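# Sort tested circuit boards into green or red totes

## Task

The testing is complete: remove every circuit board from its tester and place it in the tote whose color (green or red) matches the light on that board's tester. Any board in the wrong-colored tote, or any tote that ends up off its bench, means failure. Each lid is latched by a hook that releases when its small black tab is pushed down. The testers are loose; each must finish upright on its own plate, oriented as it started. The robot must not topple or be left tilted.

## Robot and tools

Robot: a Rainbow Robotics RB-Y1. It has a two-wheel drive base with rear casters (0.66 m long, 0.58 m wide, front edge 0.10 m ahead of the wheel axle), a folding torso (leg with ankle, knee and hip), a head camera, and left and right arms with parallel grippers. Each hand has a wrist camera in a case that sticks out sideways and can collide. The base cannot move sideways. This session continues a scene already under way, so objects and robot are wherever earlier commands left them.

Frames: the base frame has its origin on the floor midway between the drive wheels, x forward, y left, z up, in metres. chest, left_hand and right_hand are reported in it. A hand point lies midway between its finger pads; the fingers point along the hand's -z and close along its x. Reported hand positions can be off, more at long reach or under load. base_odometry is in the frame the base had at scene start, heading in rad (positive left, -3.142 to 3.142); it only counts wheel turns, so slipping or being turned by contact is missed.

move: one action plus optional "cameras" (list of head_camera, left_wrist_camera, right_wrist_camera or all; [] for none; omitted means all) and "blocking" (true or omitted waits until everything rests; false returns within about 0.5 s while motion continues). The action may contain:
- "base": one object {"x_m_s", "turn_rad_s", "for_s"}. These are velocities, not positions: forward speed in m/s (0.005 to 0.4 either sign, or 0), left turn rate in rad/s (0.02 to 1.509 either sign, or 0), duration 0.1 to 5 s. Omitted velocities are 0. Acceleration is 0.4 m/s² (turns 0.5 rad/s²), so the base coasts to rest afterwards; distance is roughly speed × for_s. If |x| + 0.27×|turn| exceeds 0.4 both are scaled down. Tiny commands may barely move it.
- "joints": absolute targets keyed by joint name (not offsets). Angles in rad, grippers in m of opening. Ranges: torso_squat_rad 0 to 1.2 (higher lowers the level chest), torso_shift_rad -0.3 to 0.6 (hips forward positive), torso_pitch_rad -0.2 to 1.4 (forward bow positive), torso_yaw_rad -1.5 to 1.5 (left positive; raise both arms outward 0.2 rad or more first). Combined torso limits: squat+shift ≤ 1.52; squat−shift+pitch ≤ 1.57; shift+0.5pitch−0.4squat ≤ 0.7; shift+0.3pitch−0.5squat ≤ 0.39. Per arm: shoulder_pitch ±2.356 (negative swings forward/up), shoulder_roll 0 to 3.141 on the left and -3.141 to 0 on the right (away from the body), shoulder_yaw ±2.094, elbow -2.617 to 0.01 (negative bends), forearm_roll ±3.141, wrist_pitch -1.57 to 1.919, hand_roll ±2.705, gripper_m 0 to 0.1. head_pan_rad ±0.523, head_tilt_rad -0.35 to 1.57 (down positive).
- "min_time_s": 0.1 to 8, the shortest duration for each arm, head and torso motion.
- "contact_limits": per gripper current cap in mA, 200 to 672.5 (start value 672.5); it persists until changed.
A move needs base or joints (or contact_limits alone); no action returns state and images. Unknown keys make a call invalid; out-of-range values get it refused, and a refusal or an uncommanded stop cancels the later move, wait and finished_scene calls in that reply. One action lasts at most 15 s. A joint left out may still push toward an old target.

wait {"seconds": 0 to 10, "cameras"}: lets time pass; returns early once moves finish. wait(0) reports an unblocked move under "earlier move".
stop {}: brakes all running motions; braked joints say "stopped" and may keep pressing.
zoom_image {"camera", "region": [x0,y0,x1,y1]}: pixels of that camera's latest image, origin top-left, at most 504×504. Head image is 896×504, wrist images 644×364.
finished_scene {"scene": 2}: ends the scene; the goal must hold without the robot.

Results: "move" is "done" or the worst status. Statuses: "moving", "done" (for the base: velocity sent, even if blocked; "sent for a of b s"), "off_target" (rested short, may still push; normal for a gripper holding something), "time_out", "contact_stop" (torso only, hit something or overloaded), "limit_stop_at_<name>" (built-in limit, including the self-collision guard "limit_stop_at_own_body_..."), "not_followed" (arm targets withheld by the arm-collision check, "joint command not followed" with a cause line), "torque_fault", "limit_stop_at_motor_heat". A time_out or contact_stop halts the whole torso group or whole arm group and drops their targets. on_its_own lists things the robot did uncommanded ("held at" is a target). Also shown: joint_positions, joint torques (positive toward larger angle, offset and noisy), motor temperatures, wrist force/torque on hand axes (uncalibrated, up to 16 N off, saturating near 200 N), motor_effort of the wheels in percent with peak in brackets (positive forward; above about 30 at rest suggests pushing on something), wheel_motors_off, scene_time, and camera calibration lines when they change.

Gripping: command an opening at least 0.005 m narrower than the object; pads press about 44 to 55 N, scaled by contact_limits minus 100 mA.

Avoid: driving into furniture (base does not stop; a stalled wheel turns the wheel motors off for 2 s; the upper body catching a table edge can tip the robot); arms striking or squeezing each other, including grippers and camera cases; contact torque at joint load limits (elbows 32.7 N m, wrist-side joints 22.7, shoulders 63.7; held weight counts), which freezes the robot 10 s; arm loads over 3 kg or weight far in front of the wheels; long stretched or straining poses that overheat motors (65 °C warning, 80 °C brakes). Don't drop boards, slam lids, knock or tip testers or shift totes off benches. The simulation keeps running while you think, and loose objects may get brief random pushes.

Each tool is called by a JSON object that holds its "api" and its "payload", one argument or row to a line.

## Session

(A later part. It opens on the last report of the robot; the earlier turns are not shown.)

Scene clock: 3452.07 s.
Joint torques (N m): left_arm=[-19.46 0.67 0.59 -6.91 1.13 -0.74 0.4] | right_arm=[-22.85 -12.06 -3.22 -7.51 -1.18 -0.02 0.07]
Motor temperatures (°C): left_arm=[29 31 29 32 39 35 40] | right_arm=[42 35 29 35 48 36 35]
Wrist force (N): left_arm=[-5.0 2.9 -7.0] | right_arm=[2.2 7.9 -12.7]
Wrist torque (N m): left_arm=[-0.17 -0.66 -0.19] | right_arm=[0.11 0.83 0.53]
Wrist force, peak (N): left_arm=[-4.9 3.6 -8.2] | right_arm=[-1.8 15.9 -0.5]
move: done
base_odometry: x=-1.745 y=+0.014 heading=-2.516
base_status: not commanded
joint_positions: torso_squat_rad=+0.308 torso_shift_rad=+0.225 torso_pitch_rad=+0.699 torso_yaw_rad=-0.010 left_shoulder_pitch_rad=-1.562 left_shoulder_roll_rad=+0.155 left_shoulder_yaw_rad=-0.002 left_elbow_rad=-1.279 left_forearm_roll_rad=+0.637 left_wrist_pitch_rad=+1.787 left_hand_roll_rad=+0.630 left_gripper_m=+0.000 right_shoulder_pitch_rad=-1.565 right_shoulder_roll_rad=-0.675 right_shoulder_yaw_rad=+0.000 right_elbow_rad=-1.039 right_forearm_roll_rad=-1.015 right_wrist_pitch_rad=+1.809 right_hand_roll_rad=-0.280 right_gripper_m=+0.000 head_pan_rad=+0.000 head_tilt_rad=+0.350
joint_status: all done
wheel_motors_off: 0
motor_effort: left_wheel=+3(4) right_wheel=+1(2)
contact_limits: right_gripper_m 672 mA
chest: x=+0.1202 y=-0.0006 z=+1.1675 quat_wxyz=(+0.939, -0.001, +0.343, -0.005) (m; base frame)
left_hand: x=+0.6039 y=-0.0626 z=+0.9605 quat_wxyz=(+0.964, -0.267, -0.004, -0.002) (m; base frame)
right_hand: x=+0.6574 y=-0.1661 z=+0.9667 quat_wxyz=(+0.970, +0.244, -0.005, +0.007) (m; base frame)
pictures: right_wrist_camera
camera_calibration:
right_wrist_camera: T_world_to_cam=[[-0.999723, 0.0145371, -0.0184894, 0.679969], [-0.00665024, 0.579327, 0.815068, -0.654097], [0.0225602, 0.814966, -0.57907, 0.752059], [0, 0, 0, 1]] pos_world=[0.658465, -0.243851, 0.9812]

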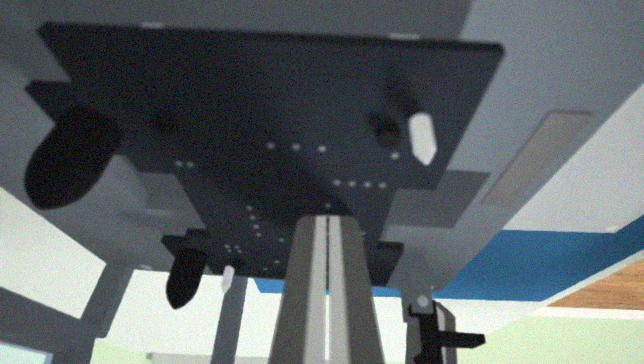

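{"api": "move", "payload": {

}}

{"api": "zoom_image", "payload": {
  "camera": "left_wrist_camera",
  "region": [330, 120, 630, 320]
}}

{"api": "zoom_image", "payload": {
  "camera": "head_camera",
  "region": [520, 80, 780, 280]
}}

Scene clock: 3496.13 s.
Joint torques (N m): left_arm=[-19.55 0.88 0.5 -6.93 1.07 -0.8 0.38] | right_arm=[-22.86 -11.84 -3.26 -7.57 -1.24 -0.02 0.06]
Motor temperatures (°C): left_arm=[30 31 29 32 38 34 40] | right_arm=[39 34 28 34 46 36 35]
Wrist force (N): left_arm=[-4.9 3.5 -7.9] | right_arm=[2.3 8.0 -13.4]
Wrist torque (N m): left_arm=[-0.17 -0.65 -0.19] | right_arm=[0.09 0.84 0.53]
Wrist force, peak (N): left_arm=[-5.0 3.6 -8.3] | right_arm=[2.2 8.2 -13.3]
base_odometry: x=-1.745 y=+0.014 heading=-2.516
base_status: not commanded
joint_positions: torso_squat_rad=+0.308 torso_shift_rad=+0.225 torso_pitch_rad=+0.699 torso_yaw_rad=-0.010 left_shoulder_pitch_rad=-1.562 left_shoulder_roll_rad=+0.155 left_shoulder_yaw_rad=-0.002 left_elbow_rad=-1.279 left_forearm_roll_rad=+0.637 left_wrist_pitch_rad=+1.787 left_hand_roll_rad=+0.630 left_gripper_m=+0.000 right_shoulder_pitch_rad=-1.565 right_shoulder_roll_rad=-0.675 right_shoulder_yaw_rad=+0.000 right_elbow_rad=-1.039 right_forearm_roll_rad=-1.015 right_wrist_pitch_rad=+1.809 right_hand_roll_rad=-0.280 right_gripper_m=+0.000 head_pan_rad=+0.000 head_tilt_rad=+0.350
joint_status: all done
wheel_motors_off: 0
motor_effort: left_wheel=+2(4) right_wheel=-1(2)
contact_limits: right_gripper_m 672 mA
chest: x=+0.1202 y=-0.0006 z=+1.1675 quat_wxyz=(+0.939, -0.001, +0.343, -0.005) (m; base frame)
left_hand: x=+0.6039 y=-0.0626 z=+0.9605 quat_wxyz=(+0.964, -0.267, -0.004, -0.002) (m; base frame)
right_hand: x=+0.6574 y=-0.1661 z=+0.9667 quat_wxyz=(+0.970, +0.244, -0.005, +0.007) (m; base frame)
pictures: head_camera, left_wrist_camera, right_wrist_camera
camera_calibration:
head_camera: T_world_to_cam=[[0.0270883, -0.99873, 0.0424736, -0.0652404], [-0.846385, -0.0455224, -0.530622, 0.977077], [0.531882, -0.0215753, -0.846543, 0.903476], [0, 0, 0, 1]] pos_world=[0.348208, -0.00118592, 1.28606]
left_wrist_camera: T_world_to_cam=[[0.999942, 0.00534465, -0.00937886, -0.595869], [0.0107948, -0.495831, 0.868352, -0.837374], [-0.0000092914, -0.868403, -0.49586, 0.490905], [0, 0, 0, 1]] pos_world=[0.604878, 0.0142922, 0.964967]
right_wrist_camera: T_world_to_cam=[[-0.999723, 0.0145362, -0.0184878, 0.679967], [-0.00664942, 0.579328, 0.815068, -0.654096], [0.0225585, 0.814965, -0.579071, 0.75206], [0, 0, 0, 1]] pos_world=[0.658465, -0.243851, 0.9812]

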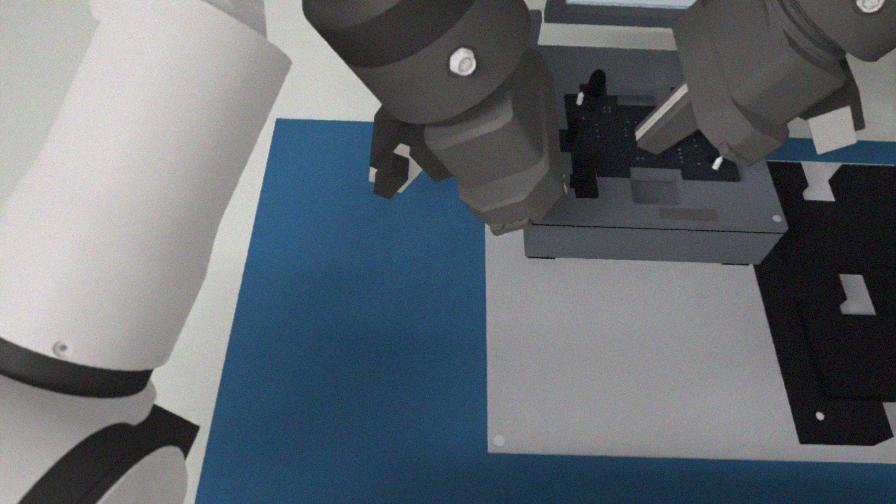

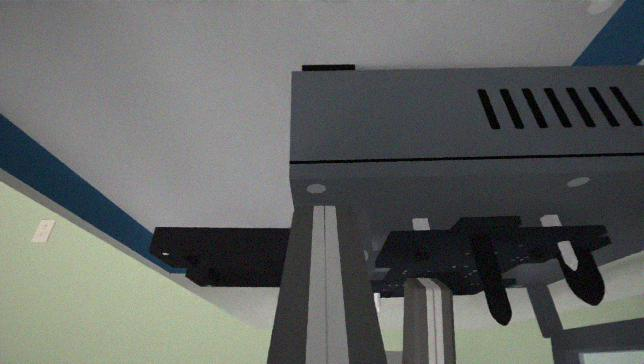

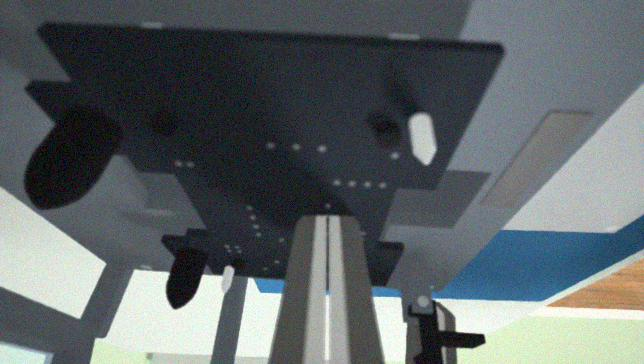

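Scaled by 1.680 from the camera's 644x364 image, which has a finer 920x520 frame.

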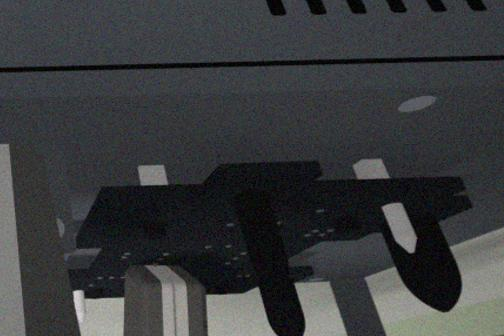

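Scaled by 1.938 from the camera's 896x504 image, which has a finer 1280x720 frame.

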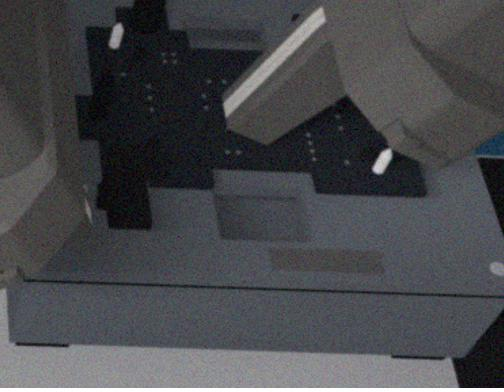

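{"api": "move", "payload": {
  "joints": {"right_gripper_m":0.082,"torso_shift_rad":0.227},
  "cameras": []
}}

{"api": "move", "payload": {
  "joints": {"right_shoulder_pitch_rad":-1.546,"right_shoulder_roll_rad":-0.6617,"right_elbow_rad":-1.0165,"right_forearm_roll_rad":-1.0003,"right_wrist_pitch_rad":1.777,"left_shoulder_pitch_rad":-1.545},
  "min_time_s": 1.5,
  "cameras": ["left_wrist_camera"]
}}

{"api": "move", "payload": {
  "joints": {"right_gripper_m":0.0},
  "cameras": ["right_wrist_camera"]
}}

Scene clock: 3541.03 s.
Joint torques (N m): left_arm=[-20.91 0.89 0.71 -7.37 1.02 -2.14 0.36] | right_arm=[-20.2 -11.06 -3.28 -6.44 -0.82 -0.1 0.07]
Motor temperatures (°C): left_arm=[30 31 29 32 37 34 40] | right_arm=[38 34 28 33 45 36 35]
Wrist force (N): left_arm=[-9.0 6.8 -4.0] | right_arm=[2.1 8.2 -12.8]
Wrist torque (N m): left_arm=[-0.09 -0.56 -0.20] | right_arm=[0.07 0.80 0.52]
Wrist force, peak (N): left_arm=[-13.2 7.4 -2.9] | right_arm=[2.1 8.5 -13.0]
move: done
base_odometry: x=-1.745 y=+0.014 heading=-2.516
base_status: not commanded
joint_positions: torso_squat_rad=+0.308 torso_shift_rad=+0.227 torso_pitch_rad=+0.699 torso_yaw_rad=-0.010 left_shoulder_pitch_rad=-1.562 left_shoulder_roll_rad=+0.155 left_shoulder_yaw_rad=-0.002 left_elbow_rad=-1.279 left_forearm_roll_rad=+0.637 left_wrist_pitch_rad=+1.787 left_hand_roll_rad=+0.630 left_gripper_m=+0.000 right_shoulder_pitch_rad=-1.566 right_shoulder_roll_rad=-0.675 right_shoulder_yaw_rad=+0.000 right_elbow_rad=-1.039 right_forearm_roll_rad=-1.015 right_wrist_pitch_rad=+1.809 right_hand_roll_rad=-0.280 right_gripper_m=+0.082 head_pan_rad=+0.000 head_tilt_rad=+0.350
joint_status: all done
wheel_motors_off: 0
motor_effort: left_wheel=+2(4) right_wheel=+0(2)
contact_limits: right_gripper_m 672 mA
chest: x=+0.1212 y=-0.0006 z=+1.1672 quat_wxyz=(+0.939, -0.001, +0.343, -0.005) (m; base frame)
left_hand: x=+0.6047 y=-0.0625 z=+0.9600 quat_wxyz=(+0.964, -0.267, -0.004, -0.002) (m; base frame)
right_hand: x=+0.6586 y=-0.1660 z=+0.9668 quat_wxyz=(+0.970, +0.244, -0.005, +0.007) (m; base frame)
pictures: none
No camera images: "cameras" was empty.

Scene clock: 3542.83 s.
Joint torques (N m): left_arm=[-19.06 0.93 0.86 -7.42 0.96 -0.93 0.42] | right_arm=[-1.98 2.46 2.46 0.78 3.54 -4.3 0.5]
Motor temperatures (°C): left_arm=[30 31 29 32 37 34 40] | right_arm=[38 34 28 33 45 36 35]
Wrist force (N): left_arm=[-3.7 2.4 -8.4] | right_arm=[-6.3 22.6 41.2]
Wrist torque (N m): left_arm=[-0.17 -0.68 -0.17] | right_arm=[0.02 3.62 -0.25]
Wrist force, peak (N): left_arm=[-9.0 6.9 -4.7] | right_arm=[-6.6 22.7 42.0]
move: done
base_odometry: x=-1.745 y=+0.014 heading=-2.516
base_status: not commanded
joint_positions: torso_squat_rad=+0.308 torso_shift_rad=+0.226 torso_pitch_rad=+0.697 torso_yaw_rad=-0.010 left_shoulder_pitch_rad=-1.545 left_shoulder_roll_rad=+0.155 left_shoulder_yaw_rad=-0.002 left_elbow_rad=-1.279 left_forearm_roll_rad=+0.637 left_wrist_pitch_rad=+1.787 left_hand_roll_rad=+0.630 left_gripper_m=+0.000 right_shoulder_pitch_rad=-1.551 right_shoulder_roll_rad=-0.665 right_shoulder_yaw_rad=-0.002 right_elbow_rad=-1.019 right_forearm_roll_rad=-1.001 right_wrist_pitch_rad=+1.778 right_hand_roll_rad=-0.280 right_gripper_m=+0.082 head_pan_rad=+0.000 head_tilt_rad=+0.350
joint_status: all done
wheel_motors_off: 0
motor_effort: left_wheel=+0(4) right_wheel=+0(3)
contact_limits: right_gripper_m 672 mA
chest: x=+0.1200 y=-0.0006 z=+1.1678 quat_wxyz=(+0.940, -0.001, +0.342, -0.005) (m; base frame)
left_hand: x=+0.6011 y=-0.0599 z=+0.9539 quat_wxyz=(+0.964, -0.266, +0.002, +0.002) (m; base frame)
right_hand: x=+0.6595 y=-0.1668 z=+0.9559 quat_wxyz=(+0.970, +0.244, -0.006, -0.006) (m; base frame)
pictures: left_wrist_camera
camera_calibration:
left_wrist_camera: T_world_to_cam=[[0.999687, 0.0093623, -0.0231809, -0.57955], [0.0247598, -0.499015, 0.86624, -0.836876], [-0.00345758, -0.866543, -0.49909, 0.495265], [0, 0, 0, 1]] pos_world=[0.601802, 0.0169811, 0.958683]

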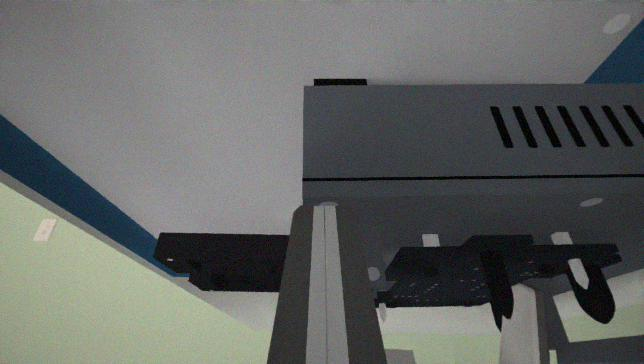

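Scene clock: 3544.30 s.
Joint torques (N m): left_arm=[-17.58 1.91 1.05 -6.18 0.04 -0.64 0.34] | right_arm=[-7.57 -2.43 1.42 -1.75 -2.56 9.25 0.28]
Motor temperatures (°C): left_arm=[30 31 29 32 37 34 40] | right_arm=[38 34 28 33 45 36 35]
Wrist force (N): left_arm=[-5.5 -0.9 -1.6] | right_arm=[40.1 10.5 -4.3]
Wrist torque (N m): left_arm=[-0.25 -0.55 -0.14] | right_arm=[0.09 -0.25 0.57]
Wrist force, peak (N): left_arm=[-3.7 2.5 -8.6] | right_arm=[-7.7 22.5 40.4]
move: off_target
base_odometry: x=-1.745 y=+0.014 heading=-2.515
base_status: not commanded
joint_positions: torso_squat_rad=+0.308 torso_shift_rad=+0.227 torso_pitch_rad=+0.699 torso_yaw_rad=-0.010 left_shoulder_pitch_rad=-1.546 left_shoulder_roll_rad=+0.155 left_shoulder_yaw_rad=-0.002 left_elbow_rad=-1.279 left_forearm_roll_rad=+0.637 left_wrist_pitch_rad=+1.787 left_hand_roll_rad=+0.630 left_gripper_m=+0.000 right_shoulder_pitch_rad=-1.550 right_shoulder_roll_rad=-0.664 right_shoulder_yaw_rad=-0.002 right_elbow_rad=-1.018 right_forearm_roll_rad=-1.000 right_wrist_pitch_rad=+1.775 right_hand_roll_rad=-0.280 right_gripper_m=+0.060 head_pan_rad=+0.000 head_tilt_rad=+0.350
joint_status: right_gripper_m off_target (ended at +0.060, target +0.000)
wheel_motors_off: 0
motor_effort: left_wheel=-5(7) right_wheel=-12(14)
contact_limits: right_gripper_m 672 mA
chest: x=+0.1212 y=-0.0006 z=+1.1673 quat_wxyz=(+0.940, -0.001, +0.343, -0.005) (m; base frame)
left_hand: x=+0.6019 y=-0.0600 z=+0.9528 quat_wxyz=(+0.964, -0.266, +0.003, +0.002) (m; base frame)
right_hand: x=+0.6606 y=-0.1664 z=+0.9532 quat_wxyz=(+0.970, +0.244, -0.006, -0.006) (m; base frame)
pictures: right_wrist_camera
camera_calibration:
right_wrist_camera: T_world_to_cam=[[-0.999064, 0.0412116, -0.0131578, 0.681805], [0.0131071, 0.578205, 0.815786, -0.656802], [0.0412277, 0.81485, -0.578204, 0.731193], [0, 0, 0, 1]] pos_world=[0.65963, -0.244144, 0.96756]

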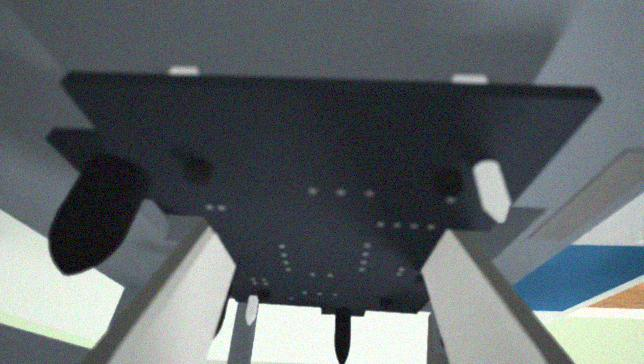

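{"api": "move", "payload": {
  "joints": {"torso_shift_rad":0.232,"left_shoulder_pitch_rad":-1.575},
  "cameras": []
}}

{"api": "move", "payload": {
  "joints": {"left_shoulder_pitch_rad":-1.603,"left_shoulder_roll_rad":0.165,"left_elbow_rad":-1.225,"left_forearm_roll_rad":0.652,"left_wrist_pitch_rad":1.767},
  "cameras": ["left_wrist_camera","head_camera"]
}}

{"api": "zoom_image", "payload": {
  "camera": "left_wrist_camera",
  "region": [200, 120, 600, 364]
}}

Scene clock: 3554.67 s.
Joint torques (N m): left_arm=[-20.85 -1.78 1.11 -7.48 1.5 -2.06 0.41] | right_arm=[-9.95 -1.81 1.48 -2.14 -0.59 1.96 0.28]
Motor temperatures (°C): left_arm=[30 31 29 32 37 34 40] | right_arm=[37 34 28 33 45 38 35]
Wrist force (N): left_arm=[-6.5 6.2 1.2] | right_arm=[5.8 13.3 9.7]
Wrist torque (N m): left_arm=[-0.13 -0.61 -0.19] | right_arm=[0.09 -0.17 0.40]
Wrist force, peak (N): left_arm=[-7.0 29.1 0.8] | right_arm=[40.0 10.9 -3.8]
move: done
base_odometry: x=-1.745 y=+0.014 heading=-2.515
base_status: not commanded
joint_positions: torso_squat_rad=+0.308 torso_shift_rad=+0.231 torso_pitch_rad=+0.699 torso_yaw_rad=-0.010 left_shoulder_pitch_rad=-1.575 left_shoulder_roll_rad=+0.156 left_shoulder_yaw_rad=-0.002 left_elbow_rad=-1.279 left_forearm_roll_rad=+0.637 left_wrist_pitch_rad=+1.787 left_hand_roll_rad=+0.630 left_gripper_m=+0.000 right_shoulder_pitch_rad=-1.549 right_shoulder_roll_rad=-0.664 right_shoulder_yaw_rad=-0.002 right_elbow_rad=-1.018 right_forearm_roll_rad=-1.000 right_wrist_pitch_rad=+1.776 right_hand_roll_rad=-0.280 right_gripper_m=+0.060 head_pan_rad=+0.000 head_tilt_rad=+0.350
joint_status: all done
wheel_motors_off: 0
motor_effort: left_wheel=+0(4) right_wheel=-6(13)
contact_limits: right_gripper_m 672 mA
chest: x=+0.1240 y=-0.0005 z=+1.1667 quat_wxyz=(+0.940, -0.001, +0.342, -0.005) (m; base frame)
left_hand: x=+0.6103 y=-0.0643 z=+0.9660 quat_wxyz=(+0.963, -0.268, -0.010, -0.005) (m; base frame)
right_hand: x=+0.6629 y=-0.1665 z=+0.9527 quat_wxyz=(+0.970, +0.244, -0.005, -0.006) (m; base frame)
pictures: none
No camera images: "cameras" was empty.

Scene clock: 3555.23 s.
Joint torques (N m): left_arm=[-24.29 5 3.31 -6.85 -4.19 -13.59 0.38] | right_arm=[-12.76 -1.93 0.48 -4.09 -3.73 5.44 0.27]
Motor temperatures (°C): left_arm=[30 31 29 32 37 34 40] | right_arm=[37 34 28 33 45 38 35]
Wrist force (N): left_arm=[-58.9 16.0 26.4] | right_arm=[25.7 2.8 -4.0]
Wrist torque (N m): left_arm=[0.05 0.86 -0.56] | right_arm=[-0.12 -0.17 0.31]
Wrist force, peak (N): left_arm=[-67.0 19.6 28.4] | right_arm=[28.4 3.2 -6.6]
move: done
base_odometry: x=-1.745 y=+0.014 heading=-2.515
base_status: not commanded
joint_positions: torso_squat_rad=+0.308 torso_shift_rad=+0.231 torso_pitch_rad=+0.698 torso_yaw_rad=-0.010 left_shoulder_pitch_rad=-1.602 left_shoulder_roll_rad=+0.164 left_shoulder_yaw_rad=-0.002 left_elbow_rad=-1.225 left_forearm_roll_rad=+0.653 left_wrist_pitch_rad=+1.770 left_hand_roll_rad=+0.630 left_gripper_m=+0.000 right_shoulder_pitch_rad=-1.548 right_shoulder_roll_rad=-0.664 right_shoulder_yaw_rad=-0.001 right_elbow_rad=-1.017 right_forearm_roll_rad=-1.000 right_wrist_pitch_rad=+1.776 right_hand_roll_rad=-0.280 right_gripper_m=+0.060 head_pan_rad=+0.000 head_tilt_rad=+0.350
joint_status: all done
wheel_motors_off: 0
motor_effort: left_wheel=+12(12) right_wheel=-5(8)
contact_limits: right_gripper_m 672 mA
chest: x=+0.1235 y=-0.0004 z=+1.1669 quat_wxyz=(+0.940, -0.002, +0.342, -0.005) (m; base frame)
left_hand: x=+0.6147 y=-0.0658 z=+0.9668 quat_wxyz=(+0.963, -0.270, -0.004, +0.000) (m; base frame)
right_hand: x=+0.6627 y=-0.1666 z=+0.9527 quat_wxyz=(+0.970, +0.244, -0.005, -0.007) (m; base frame)
pictures: head_camera, left_wrist_camera
camera_calibration:
head_camera: T_world_to_cam=[[0.0273733, -0.998713, 0.0427027, -0.0653797], [-0.845553, -0.0459188, -0.531913, 0.981015], [0.533189, -0.0215472, -0.845721, 0.90007], [0, 0, 0, 1]] pos_world=[0.351382, -0.000854501, 1.28582]
left_wrist_camera: T_world_to_cam=[[0.999903, 0.00781773, -0.0115098, -0.604325], [0.0138646, -0.490313, 0.871436, -0.849029], [0.00116923, -0.871511, -0.490374, 0.485004], [0, 0, 0, 1]] pos_world=[0.615471, 0.0111213, 0.970752]

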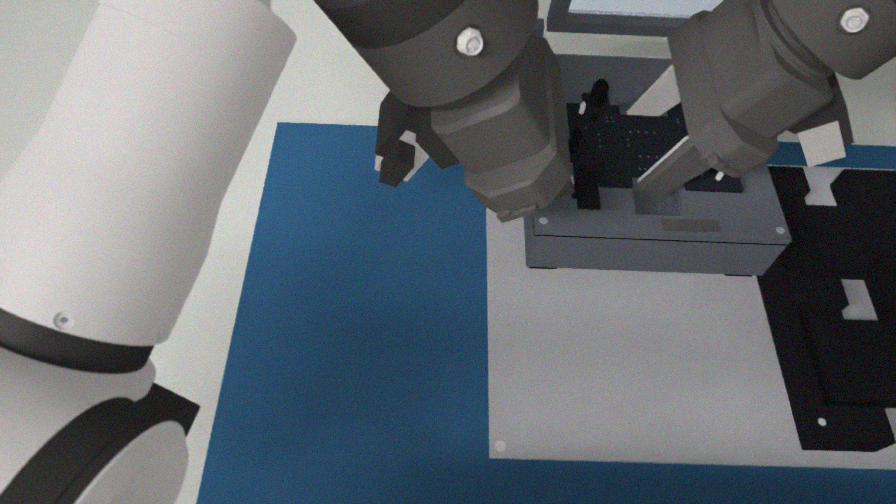

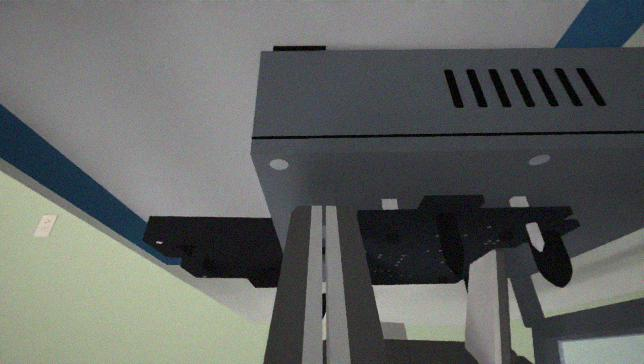

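Scaled by 1.260 from the camera's 644x364 image, which has a finer 920x520 frame.

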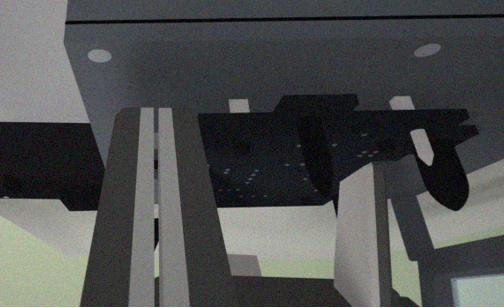

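{"api": "move", "payload": {
  "joints": {"left_shoulder_pitch_rad":-1.589,"left_shoulder_roll_rad":0.16,"left_elbow_rad":-1.252,"left_forearm_roll_rad":0.645,"left_wrist_pitch_rad":1.777},
  "cameras": []
}}

{"api": "move", "payload": {
  "joints": {"left_shoulder_pitch_rad":-1.574},
  "cameras": ["left_wrist_camera"]
}}

Scene clock: 3561.30 s.
Joint torques (N m): left_arm=[-21.99 3.35 3.05 -7.46 -1.43 -6.66 0.37] | right_arm=[-12.89 -1.75 0.54 -3.73 -2.24 4.4 0.27]
Motor temperatures (°C): left_arm=[31 31 29 32 38 35 40] | right_arm=[37 34 28 33 46 38 35]
Wrist force (N): left_arm=[-27.0 8.7 9.7] | right_arm=[17.4 8.7 2.0]
Wrist torque (N m): left_arm=[-0.10 -0.03 -0.33] | right_arm=[0.03 -0.20 0.39]
Wrist force, peak (N): left_arm=[-59.4 17.2 26.2] | right_arm=[26.8 2.5 -5.4]
move: done
base_odometry: x=-1.745 y=+0.014 heading=-2.515
base_status: not commanded
joint_positions: torso_squat_rad=+0.308 torso_shift_rad=+0.231 torso_pitch_rad=+0.698 torso_yaw_rad=-0.010 left_shoulder_pitch_rad=-1.589 left_shoulder_roll_rad=+0.160 left_shoulder_yaw_rad=-0.002 left_elbow_rad=-1.252 left_forearm_roll_rad=+0.646 left_wrist_pitch_rad=+1.779 left_hand_roll_rad=+0.630 left_gripper_m=+0.000 right_shoulder_pitch_rad=-1.548 right_shoulder_roll_rad=-0.664 right_shoulder_yaw_rad=-0.001 right_elbow_rad=-1.017 right_forearm_roll_rad=-1.000 right_wrist_pitch_rad=+1.776 right_hand_roll_rad=-0.280 right_gripper_m=+0.060 head_pan_rad=+0.000 head_tilt_rad=+0.350
joint_status: all done
wheel_motors_off: 0
motor_effort: left_wheel=+8(12) right_wheel=-4(5)
contact_limits: right_gripper_m 672 mA
chest: x=+0.1237 y=-0.0004 z=+1.1668 quat_wxyz=(+0.940, -0.001, +0.342, -0.005) (m; base frame)
left_hand: x=+0.6122 y=-0.0654 z=+0.9666 quat_wxyz=(+0.963, -0.270, -0.007, -0.003) (m; base frame)
right_hand: x=+0.6627 y=-0.1666 z=+0.9526 quat_wxyz=(+0.970, +0.244, -0.005, -0.007) (m; base frame)
pictures: none
No camera images: "cameras" was empty.

Scene clock: 3561.73 s.
Joint torques (N m): left_arm=[-4.15 2.97 -2.41 2.86 -3.96 -1.75 0.43] | right_arm=[-14.36 -3.37 -0.16 -4.76 -3.12 5.57 0.27]
Motor temperatures (°C): left_arm=[30 31 29 32 38 35 40] | right_arm=[37 34 28 33 46 38 35]
Wrist force (N): left_arm=[-20.8 -11.2 41.7] | right_arm=[24.9 5.4 -10.5]
Wrist torque (N m): left_arm=[-0.85 -0.37 -0.31] | right_arm=[-0.03 -0.18 0.46]
Wrist force, peak (N): left_arm=[-20.8 -13.0 47.3] | right_arm=[28.2 2.6 -18.0]
move: done
base_odometry: x=-1.745 y=+0.014 heading=-2.515
base_status: not commanded
joint_positions: torso_squat_rad=+0.308 torso_shift_rad=+0.231 torso_pitch_rad=+0.698 torso_yaw_rad=-0.010 left_shoulder_pitch_rad=-1.578 left_shoulder_roll_rad=+0.160 left_shoulder_yaw_rad=-0.001 left_elbow_rad=-1.255 left_forearm_roll_rad=+0.646 left_wrist_pitch_rad=+1.777 left_hand_roll_rad=+0.630 left_gripper_m=+0.000 right_shoulder_pitch_rad=-1.548 right_shoulder_roll_rad=-0.664 right_shoulder_yaw_rad=-0.001 right_elbow_rad=-1.017 right_forearm_roll_rad=-1.000 right_wrist_pitch_rad=+1.776 right_hand_roll_rad=-0.280 right_gripper_m=+0.060 head_pan_rad=+0.000 head_tilt_rad=+0.350
joint_status: all done
wheel_motors_off: 0
motor_effort: left_wheel=+7(9) right_wheel=-5(7)
contact_limits: right_gripper_m 672 mA
chest: x=+0.1235 y=-0.0004 z=+1.1669 quat_wxyz=(+0.940, -0.001, +0.342, -0.005) (m; base frame)
left_hand: x=+0.6109 y=-0.0639 z=+0.9630 quat_wxyz=(+0.963, -0.270, -0.004, +0.000) (m; base frame)
right_hand: x=+0.6625 y=-0.1665 z=+0.9527 quat_wxyz=(+0.970, +0.244, -0.005, -0.007) (m; base frame)
pictures: left_wrist_camera
camera_calibration:
left_wrist_camera: T_world_to_cam=[[0.999912, 0.00796163, -0.0106339, -0.6014], [0.0131729, -0.490871, 0.871133, -0.844048], [0.00171575, -0.871196, -0.490932, 0.485101], [0, 0, 0, 1]] pos_world=[0.611634, 0.0130877, 0.967034]

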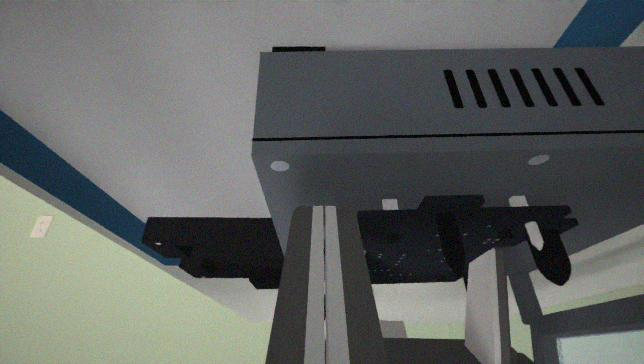

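{"api": "move", "payload": {
  "joints": {"torso_shift_rad":0.2375},
  "cameras": []
}}

{"api": "move", "payload": {
  "joints": {"right_shoulder_pitch_rad":-1.553,"right_shoulder_roll_rad":-0.6667,"right_elbow_rad":-1.0249,"right_forearm_roll_rad":-1.0054,"right_wrist_pitch_rad":1.789},
  "min_time_s": 2,
  "cameras": ["right_wrist_camera"]
}}

Scene clock: 3569.30 s.
Joint torques (N m): left_arm=[-6.51 4.77 -2.19 2.72 -6.54 -7.02 0.45] | right_arm=[-18.58 -4.48 -1.98 -5.6 -2.02 -0.15 0.27]
Motor temperatures (°C): left_arm=[30 31 29 32 38 35 40] | right_arm=[37 34 28 33 46 38 35]
Wrist force (N): left_arm=[-45.3 -6.9 48.0] | right_arm=[-1.1 6.1 -5.1]
Wrist torque (N m): left_arm=[-0.74 0.31 -0.42] | right_arm=[-0.01 -0.06 0.28]
Wrist force, peak (N): left_arm=[-48.7 -6.2 48.9] | right_arm=[25.7 5.5 -11.0]
move: done
base_odometry: x=-1.745 y=+0.014 heading=-2.515
base_status: not commanded
joint_positions: torso_squat_rad=+0.308 torso_shift_rad=+0.236 torso_pitch_rad=+0.696 torso_yaw_rad=-0.010 left_shoulder_pitch_rad=-1.578 left_shoulder_roll_rad=+0.159 left_shoulder_yaw_rad=-0.001 left_elbow_rad=-1.255 left_forearm_roll_rad=+0.647 left_wrist_pitch_rad=+1.779 left_hand_roll_rad=+0.630 left_gripper_m=+0.000 right_shoulder_pitch_rad=-1.547 right_shoulder_roll_rad=-0.663 right_shoulder_yaw_rad=-0.001 right_elbow_rad=-1.017 right_forearm_roll_rad=-1.000 right_wrist_pitch_rad=+1.777 right_hand_roll_rad=-0.280 right_gripper_m=+0.060 head_pan_rad=+0.000 head_tilt_rad=+0.350
joint_status: all done
wheel_motors_off: 0
motor_effort: left_wheel=+10(11) right_wheel=-1(7)
contact_limits: right_gripper_m 672 mA
chest: x=+0.1263 y=-0.0004 z=+1.1664 quat_wxyz=(+0.940, -0.001, +0.341, -0.005) (m; base frame)
left_hand: x=+0.6133 y=-0.0639 z=+0.9628 quat_wxyz=(+0.963, -0.270, -0.004, -0.001) (m; base frame)
right_hand: x=+0.6648 y=-0.1665 z=+0.9521 quat_wxyz=(+0.970, +0.244, -0.004, -0.006) (m; base frame)
pictures: none
No camera images: "cameras" was empty.

Scene clock: 3571.60 s.
Joint torques (N m): left_arm=[-3.57 5.76 -2.2 5.06 -9.41 -9.91 0.42] | right_arm=[-34.04 -12.03 -6.49 -13.6 -7.12 4.81 0.51]
Motor temperatures (°C): left_arm=[30 31 29 32 38 35 40] | right_arm=[37 34 28 33 46 37 35]
Wrist force (N): left_arm=[-61.8 -8.6 69.8] | right_arm=[23.5 -9.6 -44.8]
Wrist torque (N m): left_arm=[-0.99 0.74 -0.51] | right_arm=[-0.20 -0.45 -0.36]
Wrist force, peak (N): left_arm=[-61.5 -9.7 71.2] | right_arm=[23.3 -10.4 -45.1]
move: done
base_odometry: x=-1.745 y=+0.014 heading=-2.515
base_status: not commanded
joint_positions: torso_squat_rad=+0.308 torso_shift_rad=+0.236 torso_pitch_rad=+0.697 torso_yaw_rad=-0.010 left_shoulder_pitch_rad=-1.578 left_shoulder_roll_rad=+0.159 left_shoulder_yaw_rad=-0.001 left_elbow_rad=-1.255 left_forearm_roll_rad=+0.648 left_wrist_pitch_rad=+1.779 left_hand_roll_rad=+0.630 left_gripper_m=+0.000 right_shoulder_pitch_rad=-1.550 right_shoulder_roll_rad=-0.666 right_shoulder_yaw_rad=+0.000 right_elbow_rad=-1.023 right_forearm_roll_rad=-1.004 right_wrist_pitch_rad=+1.788 right_hand_roll_rad=-0.280 right_gripper_m=+0.060 head_pan_rad=+0.000 head_tilt_rad=+0.350
joint_status: all done
wheel_motors_off: 0
motor_effort: left_wheel=+11(13) right_wheel=-1(2)
contact_limits: right_gripper_m 672 mA
chest: x=+0.1267 y=-0.0003 z=+1.1662 quat_wxyz=(+0.940, -0.002, +0.342, -0.004) (m; base frame)
left_hand: x=+0.6134 y=-0.0640 z=+0.9627 quat_wxyz=(+0.963, -0.270, -0.003, -0.001) (m; base frame)
right_hand: x=+0.6640 y=-0.1664 z=+0.9546 quat_wxyz=(+0.970, +0.243, -0.003, -0.002) (m; base frame)
pictures: right_wrist_camera
camera_calibration:
right_wrist_camera: T_world_to_cam=[[-0.999453, 0.031765, -0.00919867, 0.68017], [0.0109735, 0.580952, 0.813864, -0.654318], [0.0311963, 0.813318, -0.580983, 0.740985], [0, 0, 0, 1]] pos_world=[0.663862, -0.244134, 0.969282]

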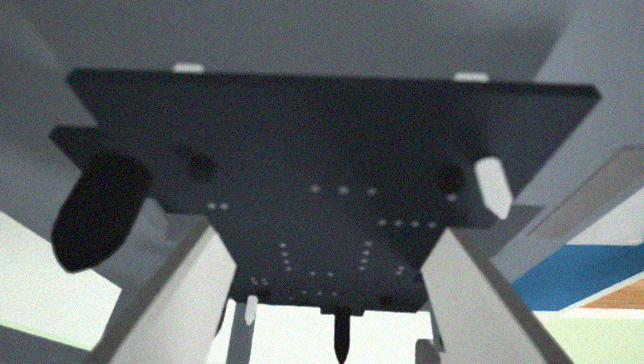

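{"api": "move", "payload": {
  "joints": {"torso_shift_rad":0.2415},
  "cameras": []
}}

{"api": "move", "payload": {
  "joints": {"right_shoulder_pitch_rad":-1.558,"right_shoulder_roll_rad":-0.670,"right_elbow_rad":-1.0305,"right_forearm_roll_rad":-1.009,"right_wrist_pitch_rad":1.797},
  "min_time_s": 2,
  "cameras": ["right_wrist_camera"]
}}

Scene clock: 3577.13 s.
Joint torques (N m): left_arm=[-3.54 7.02 -2.37 5.03 -10.57 -12.87 0.44] | right_arm=[-34.11 -11.54 -7.7 -13.54 -6.08 1.08 0.72]
Motor temperatures (°C): left_arm=[30 31 29 32 39 35 40] | right_arm=[37 34 28 33 46 37 35]
Wrist force (N): left_arm=[-73.4 -6.7 76.9] | right_arm=[7.1 -9.5 -38.5]
Wrist torque (N m): left_arm=[-0.90 1.07 -0.57] | right_arm=[-0.16 -0.37 -0.50]
Wrist force, peak (N): left_arm=[-76.4 -6.4 79.4] | right_arm=[23.3 -10.0 -46.0]
move: done
base_odometry: x=-1.745 y=+0.014 heading=-2.515
base_status: not commanded
joint_positions: torso_squat_rad=+0.308 torso_shift_rad=+0.240 torso_pitch_rad=+0.697 torso_yaw_rad=-0.010 left_shoulder_pitch_rad=-1.578 left_shoulder_roll_rad=+0.159 left_shoulder_yaw_rad=-0.001 left_elbow_rad=-1.255 left_forearm_roll_rad=+0.648 left_wrist_pitch_rad=+1.780 left_hand_roll_rad=+0.630 left_gripper_m=+0.000 right_shoulder_pitch_rad=-1.550 right_shoulder_roll_rad=-0.667 right_shoulder_yaw_rad=+0.001 right_elbow_rad=-1.023 right_forearm_roll_rad=-1.004 right_wrist_pitch_rad=+1.789 right_hand_roll_rad=-0.280 right_gripper_m=+0.060 head_pan_rad=+0.000 head_tilt_rad=+0.350
joint_status: all done
wheel_motors_off: 0
motor_effort: left_wheel=+18(19) right_wheel=+3(3)
contact_limits: right_gripper_m 672 mA
chest: x=+0.1289 y=-0.0003 z=+1.1657 quat_wxyz=(+0.940, -0.002, +0.341, -0.004) (m; base frame)
left_hand: x=+0.6155 y=-0.0641 z=+0.9624 quat_wxyz=(+0.963, -0.270, -0.003, -0.002) (m; base frame)
right_hand: x=+0.6661 y=-0.1664 z=+0.9543 quat_wxyz=(+0.970, +0.243, -0.002, -0.002) (m; base frame)
pictures: none
No camera images: "cameras" was empty.

Scene clock: 3579.43 s.
Joint torques (N m): left_arm=[-2.44 7.98 -2.13 6.68 -12.24 -14.04 0.39] | right_arm=[-42.7 -15.38 -10.57 -17.18 -8.63 3.76 0.7]
Motor temperatures (°C): left_arm=[30 31 29 32 39 36 40] | right_arm=[38 34 28 33 47 37 35]
Wrist force (N): left_arm=[-82.1 -7.7 86.4] | right_arm=[22.9 -17.8 -62.7]
Wrist torque (N m): left_arm=[-1.08 1.30 -0.62] | right_arm=[-0.30 0.00 0.07]
Wrist force, peak (N): left_arm=[-82.0 -8.9 87.8] | right_arm=[23.0 -17.8 -62.8]
move: done
base_odometry: x=-1.745 y=+0.014 heading=-2.515
base_status: not commanded
joint_positions: torso_squat_rad=+0.308 torso_shift_rad=+0.240 torso_pitch_rad=+0.697 torso_yaw_rad=-0.009 left_shoulder_pitch_rad=-1.579 left_shoulder_roll_rad=+0.159 left_shoulder_yaw_rad=-0.001 left_elbow_rad=-1.256 left_forearm_roll_rad=+0.648 left_wrist_pitch_rad=+1.780 left_hand_roll_rad=+0.630 left_gripper_m=+0.000 right_shoulder_pitch_rad=-1.553 right_shoulder_roll_rad=-0.669 right_shoulder_yaw_rad=+0.001 right_elbow_rad=-1.028 right_forearm_roll_rad=-1.007 right_wrist_pitch_rad=+1.796 right_hand_roll_rad=-0.280 right_gripper_m=+0.059 head_pan_rad=+0.000 head_tilt_rad=+0.350
joint_status: all done
wheel_motors_off: 0
motor_effort: left_wheel=+20(21) right_wheel=+2(3)
contact_limits: right_gripper_m 672 mA
chest: x=+0.1291 y=-0.0002 z=+1.1656 quat_wxyz=(+0.940, -0.002, +0.342, -0.004) (m; base frame)
left_hand: x=+0.6156 y=-0.0641 z=+0.9624 quat_wxyz=(+0.963, -0.271, -0.003, -0.002) (m; base frame)
right_hand: x=+0.6657 y=-0.1662 z=+0.9566 quat_wxyz=(+0.970, +0.242, -0.002, +0.001) (m; base frame)
pictures: right_wrist_camera
camera_calibration:
right_wrist_camera: T_world_to_cam=[[-0.999644, 0.0250609, -0.00912828, 0.680837], [0.00716443, 0.581973, 0.813177, -0.652709], [0.0256914, 0.812822, -0.581945, 0.746396], [0, 0, 0, 1]] pos_world=[0.666095, -0.243891, 0.971344]

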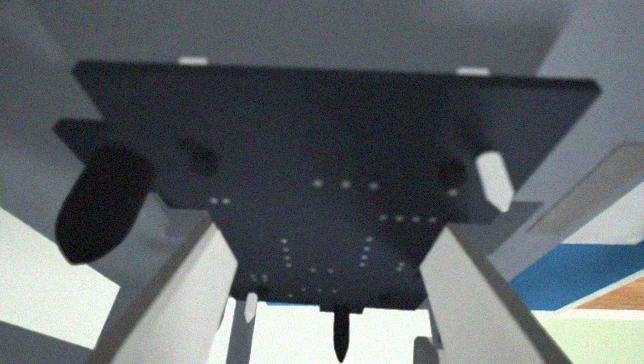

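{"api": "move", "payload": {

}}

{"api": "zoom_image", "payload": {
  "camera": "head_camera",
  "region": [500, 40, 820, 290]
}}

{"api": "zoom_image", "payload": {
  "camera": "left_wrist_camera",
  "region": [230, 20, 630, 320]
}}

Scene clock: 3621.80 s.
Joint torques (N m): left_arm=[-2.53 7.84 -2.2 6.67 -12.23 -14.15 0.41] | right_arm=[-42.65 -15.36 -10.66 -17.2 -8.65 3.73 0.76]
Motor temperatures (°C): left_arm=[30 31 29 32 43 40 40] | right_arm=[41 34 28 35 50 37 35]
Wrist force (N): left_arm=[-82.1 -9.0 87.6] | right_arm=[23.0 -16.9 -61.3]
Wrist torque (N m): left_arm=[-1.05 1.28 -0.61] | right_arm=[-0.31 0.01 0.06]
Wrist force, peak (N): left_arm=[-82.0 -8.9 88.0] | right_arm=[23.1 -17.5 -62.9]
base_odometry: x=-1.745 y=+0.014 heading=-2.515
base_status: not commanded
joint_positions: torso_squat_rad=+0.308 torso_shift_rad=+0.240 torso_pitch_rad=+0.697 torso_yaw_rad=-0.009 left_shoulder_pitch_rad=-1.579 left_shoulder_roll_rad=+0.159 left_shoulder_yaw_rad=-0.001 left_elbow_rad=-1.256 left_forearm_roll_rad=+0.648 left_wrist_pitch_rad=+1.780 left_hand_roll_rad=+0.630 left_gripper_m=+0.000 right_shoulder_pitch_rad=-1.553 right_shoulder_roll_rad=-0.669 right_shoulder_yaw_rad=+0.001 right_elbow_rad=-1.028 right_forearm_roll_rad=-1.007 right_wrist_pitch_rad=+1.796 right_hand_roll_rad=-0.280 right_gripper_m=+0.059 head_pan_rad=+0.000 head_tilt_rad=+0.350
joint_status: all done
wheel_motors_off: 0
motor_effort: left_wheel=+19(21) right_wheel=+3(3)
contact_limits: right_gripper_m 672 mA
chest: x=+0.1291 y=-0.0002 z=+1.1656 quat_wxyz=(+0.940, -0.002, +0.342, -0.004) (m; base frame)
left_hand: x=+0.6156 y=-0.0641 z=+0.9624 quat_wxyz=(+0.963, -0.271, -0.003, -0.002) (m; base frame)
right_hand: x=+0.6657 y=-0.1662 z=+0.9566 quat_wxyz=(+0.970, +0.242, -0.002, +0.001) (m; base frame)
pictures: head_camera, left_wrist_camera, right_wrist_camera
camera_calibration:
head_camera: T_world_to_cam=[[0.0277157, -0.998702, 0.04273, -0.0653997], [-0.845101, -0.0462407, -0.532602, 0.985833], [0.533887, -0.0213497, -0.845286, 0.895426], [0, 0, 0, 1]] pos_world=[0.356885, -0.000612065, 1.28474]
left_wrist_camera: T_world_to_cam=[[0.999913, 0.00497735, -0.0121991, -0.604797], [0.0130728, -0.490105, 0.871566, -0.843995], [-0.00164073, -0.871649, -0.490127, 0.485824], [0, 0, 0, 1]] pos_world=[0.616575, 0.0128328, 0.966335]
right_wrist_camera: T_world_to_cam=[[-0.999644, 0.0250609, -0.00912731, 0.680836], [0.0071652, 0.581973, 0.813177, -0.652708], [0.0256908, 0.812822, -0.581945, 0.746396], [0, 0, 0, 1]] pos_world=[0.666095, -0.243891, 0.971343]

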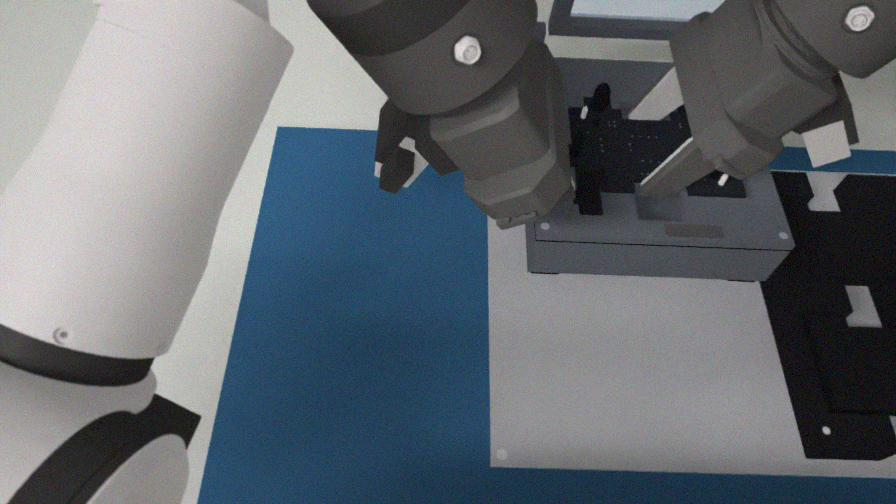

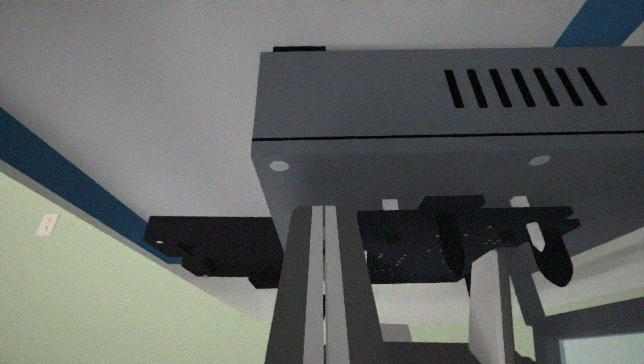

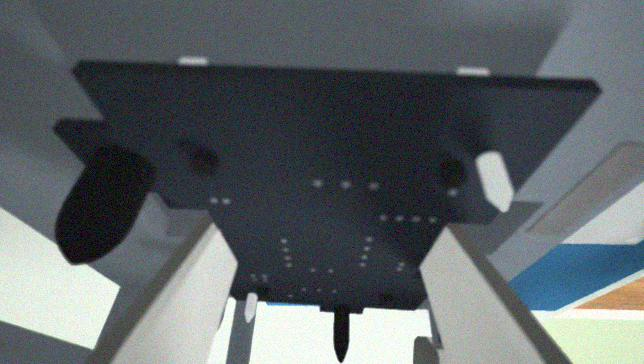

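Scaled by 1.575 from the camera's 896x504 image, which has a finer 1280x720 frame.

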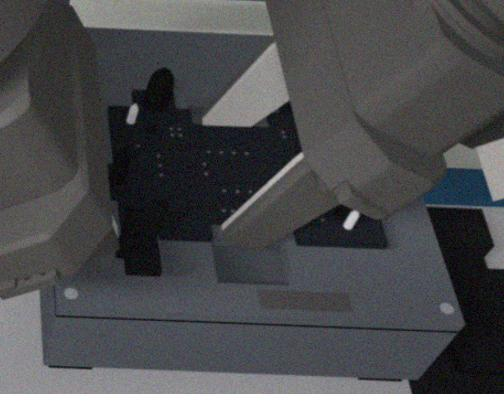

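Scaled by 1.260 from the camera's 644x364 image, which has a finer 920x520 frame.

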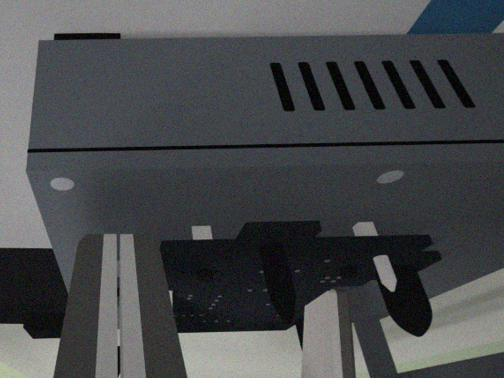

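{"api": "move", "payload": {
  "joints": {"right_shoulder_pitch_rad":-1.548,"right_shoulder_roll_rad":-0.664,"right_elbow_rad":-1.019,"right_forearm_roll_rad":-1.002,"right_wrist_pitch_rad":1.78,"left_shoulder_pitch_rad":-1.59},
  "min_time_s": 1,
  "cameras": []
}}

{"api": "move", "payload": {
  "joints": {"right_gripper_m":0.1},
  "cameras": []
}}

{"api": "move", "payload": {
  "joints": {"torso_squat_rad":0.2}
}}

{"api": "zoom_image", "payload": {
  "camera": "right_wrist_camera",
  "region": [330, 40, 644, 300]
}}

{"api": "zoom_image", "payload": {
  "camera": "right_wrist_camera",
  "region": [0, 40, 330, 300]
}}

{"api": "zoom_image", "payload": {
  "camera": "left_wrist_camera",
  "region": [340, 160, 640, 340]
}}

Scene clock: 3668.37 s.
Joint torques (N m): left_arm=[-24.81 5.26 2.12 -6.27 -3.37 -12.8 0.38] | right_arm=[-17.79 -4.44 -3.71 -4.94 -0.38 -1.87 0.29]
Motor temperatures (°C): left_arm=[29 31 29 32 44 42 40] | right_arm=[43 35 29 36 50 37 35]
Wrist force (N): left_arm=[-51.8 16.7 26.6] | right_arm=[-5.6 8.7 2.0]
Wrist torque (N m): left_arm=[0.08 0.63 -0.49] | right_arm=[0.05 0.49 0.50]
Wrist force, peak (N): left_arm=[-82.1 -9.0 87.8] | right_arm=[23.1 -17.8 -62.8]
move: done
base_odometry: x=-1.745 y=+0.014 heading=-2.515
base_status: not commanded
joint_positions: torso_squat_rad=+0.308 torso_shift_rad=+0.240 torso_pitch_rad=+0.697 torso_yaw_rad=-0.010 left_shoulder_pitch_rad=-1.589 left_shoulder_roll_rad=+0.159 left_shoulder_yaw_rad=-0.002 left_elbow_rad=-1.252 left_forearm_roll_rad=+0.646 left_wrist_pitch_rad=+1.780 left_hand_roll_rad=+0.630 left_gripper_m=+0.000 right_shoulder_pitch_rad=-1.549 right_shoulder_roll_rad=-0.666 right_shoulder_yaw_rad=+0.000 right_elbow_rad=-1.020 right_forearm_roll_rad=-1.002 right_wrist_pitch_rad=+1.780 right_hand_roll_rad=-0.280 right_gripper_m=+0.060 head_pan_rad=+0.000 head_tilt_rad=+0.350
joint_status: all done
wheel_motors_off: 0
motor_effort: left_wheel=+20(21) right_wheel=+2(4)
contact_limits: right_gripper_m 672 mA
chest: x=+0.1292 y=-0.0002 z=+1.1656 quat_wxyz=(+0.940, -0.002, +0.342, -0.005) (m; base frame)
left_hand: x=+0.6176 y=-0.0654 z=+0.9661 quat_wxyz=(+0.963, -0.270, -0.007, -0.004) (m; base frame)
right_hand: x=+0.6677 y=-0.1666 z=+0.9529 quat_wxyz=(+0.970, +0.243, -0.004, -0.005) (m; base frame)
pictures: none
No camera images: "cameras" was empty.

Scene clock: 3669.30 s.
Joint torques (N m): left_arm=[-22.51 4.59 2.18 -6.18 -4.56 -13.01 0.34] | right_arm=[-18.79 -8.23 -3.19 -6.23 -2.25 4.01 0.22]
Motor temperatures (°C): left_arm=[29 31 29 32 44 42 40] | right_arm=[43 35 29 36 50 37 35]
Wrist force (N): left_arm=[-58.1 13.8 34.6] | right_arm=[20.7 6.1 -12.3]
Wrist torque (N m): left_arm=[-0.07 0.78 -0.52] | right_arm=[0.01 0.28 0.67]
Wrist force, peak (N): left_arm=[-59.2 14.7 35.8] | right_arm=[22.1 6.1 -13.3]
move: done
base_odometry: x=-1.745 y=+0.014 heading=-2.515
base_status: not commanded
joint_positions: torso_squat_rad=+0.308 torso_shift_rad=+0.240 torso_pitch_rad=+0.697 torso_yaw_rad=-0.010 left_shoulder_pitch_rad=-1.590 left_shoulder_roll_rad=+0.159 left_shoulder_yaw_rad=-0.002 left_elbow_rad=-1.252 left_forearm_roll_rad=+0.646 left_wrist_pitch_rad=+1.780 left_hand_roll_rad=+0.630 left_gripper_m=+0.000 right_shoulder_pitch_rad=-1.549 right_shoulder_roll_rad=-0.665 right_shoulder_yaw_rad=+0.000 right_elbow_rad=-1.019 right_forearm_roll_rad=-1.002 right_wrist_pitch_rad=+1.779 right_hand_roll_rad=-0.280 right_gripper_m=+0.099 head_pan_rad=+0.000 head_tilt_rad=+0.350
joint_status: all done
wheel_motors_off: 0
motor_effort: left_wheel=+21(21) right_wheel=+1(4)
contact_limits: right_gripper_m 672 mA
chest: x=+0.1294 y=-0.0002 z=+1.1655 quat_wxyz=(+0.940, -0.002, +0.342, -0.004) (m; base frame)
left_hand: x=+0.6178 y=-0.0654 z=+0.9661 quat_wxyz=(+0.963, -0.270, -0.007, -0.004) (m; base frame)
right_hand: x=+0.6681 y=-0.1661 z=+0.9523 quat_wxyz=(+0.970, +0.244, -0.004, -0.005) (m; base frame)
pictures: none
No camera images: "cameras" was empty.

Scene clock: 3670.43 s.
Joint torques (N m): left_arm=[-24.09 -1.27 2.05 -9.3 2.52 -2.66 0.44] | right_arm=[-19.47 -8.84 -3.4 -6.33 -1.18 -0.01 0.25]
Motor temperatures (°C): left_arm=[29 31 29 32 44 42 40] | right_arm=[43 34 29 36 50 37 35]
Wrist force (N): left_arm=[-5.5 12.3 -3.3] | right_arm=[2.2 8.2 -12.5]
Wrist torque (N m): left_arm=[0.12 -0.71 -0.26] | right_arm=[0.05 0.81 0.50]
Wrist force, peak (N): left_arm=[-58.4 14.6 33.7] | right_arm=[18.6 9.0 -15.0]
move: done
base_odometry: x=-1.745 y=+0.014 heading=-2.515
base_status: not commanded
joint_positions: torso_squat_rad=+0.200 torso_shift_rad=+0.241 torso_pitch_rad=+0.700 torso_yaw_rad=-0.010 left_shoulder_pitch_rad=-1.589 left_shoulder_roll_rad=+0.161 left_shoulder_yaw_rad=-0.002 left_elbow_rad=-1.252 left_forearm_roll_rad=+0.645 left_wrist_pitch_rad=+1.777 left_hand_roll_rad=+0.630 left_gripper_m=+0.000 right_shoulder_pitch_rad=-1.549 right_shoulder_roll_rad=-0.665 right_shoulder_yaw_rad=+0.000 right_elbow_rad=-1.019 right_forearm_roll_rad=-1.002 right_wrist_pitch_rad=+1.780 right_hand_roll_rad=-0.280 right_gripper_m=+0.099 head_pan_rad=+0.000 head_tilt_rad=+0.350
joint_status: all done
wheel_motors_off: 0
motor_effort: left_wheel=+8(21) right_wheel=-5(6)
contact_limits: right_gripper_m 672 mA
chest: x=+0.1353 y=-0.0005 z=+1.1834 quat_wxyz=(+0.939, -0.001, +0.343, -0.005) (m; base frame)
left_hand: x=+0.6243 y=-0.0649 z=+0.9824 quat_wxyz=(+0.963, -0.269, -0.007, -0.002) (m; base frame)
right_hand: x=+0.6731 y=-0.1664 z=+0.9687 quat_wxyz=(+0.970, +0.244, -0.003, -0.005) (m; base frame)
pictures: head_camera, left_wrist_camera, right_wrist_camera
camera_calibration:
head_camera: T_world_to_cam=[[0.02743, -0.99872, 0.0425056, -0.0662648], [-0.846569, -0.0458209, -0.530304, 0.997946], [0.531572, -0.0214377, -0.846742, 0.909171], [0, 0, 0, 1]] pos_world=[0.363357, -0.000962706, 1.30186]
left_wrist_camera: T_world_to_cam=[[0.999971, 0.00629645, -0.00422864, -0.621036], [0.0067806, -0.492315, 0.870391, -0.856951], [0.00339854, -0.870394, -0.492344, 0.494078], [0, 0, 0, 1]] pos_world=[0.62515, 0.0120633, 0.986512]
right_wrist_camera: T_world_to_cam=[[-0.999271, 0.0373344, -0.00793558, 0.688931], [0.0151692, 0.579244, 0.815013, -0.670105], [0.0350247, 0.814299, -0.579388, 0.744836], [0, 0, 0, 1]] pos_world=[0.672506, -0.244086, 0.983161]

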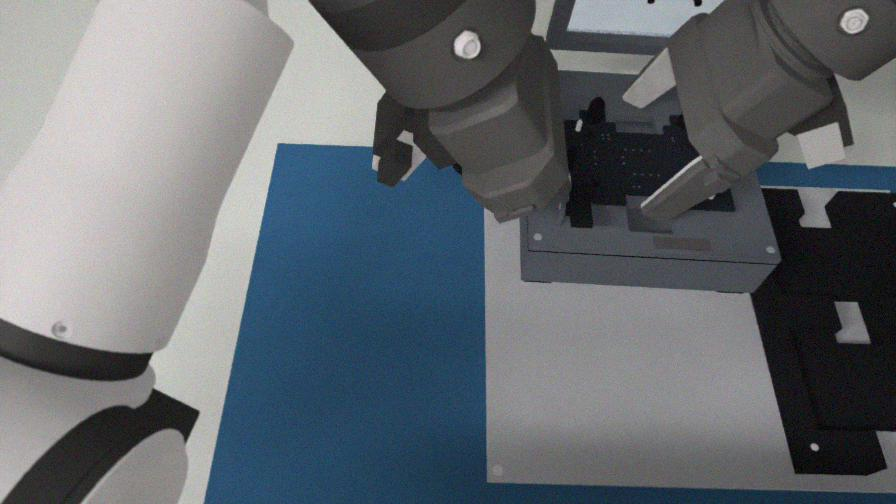

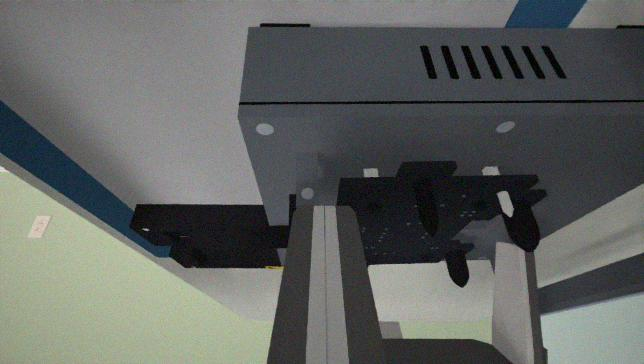

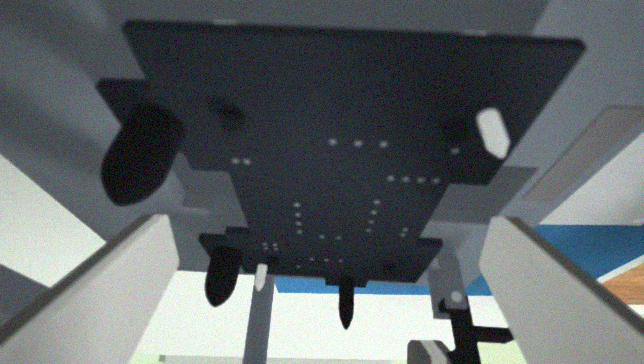

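Scaled by 1.605 from the camera's 644x364 image, which has a finer 1265x715 frame.

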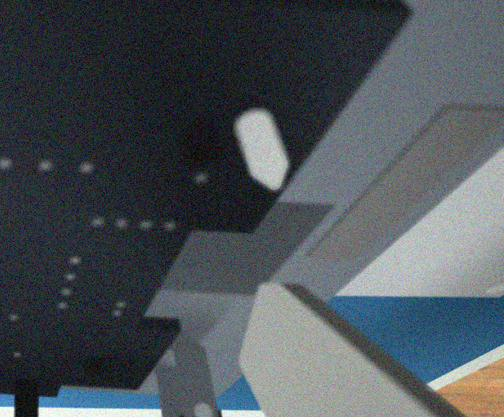

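Scaled by 1.527 from the camera's 644x364 image, which has a finer 1265x715 frame.

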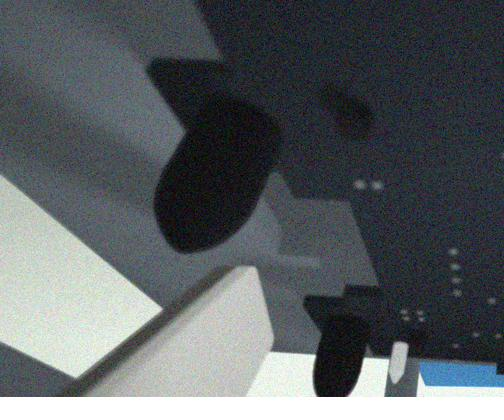

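Scaled by 1.680 from the camera's 644x364 image, which has a finer 920x520 frame.

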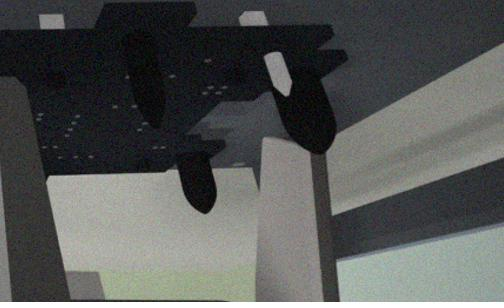

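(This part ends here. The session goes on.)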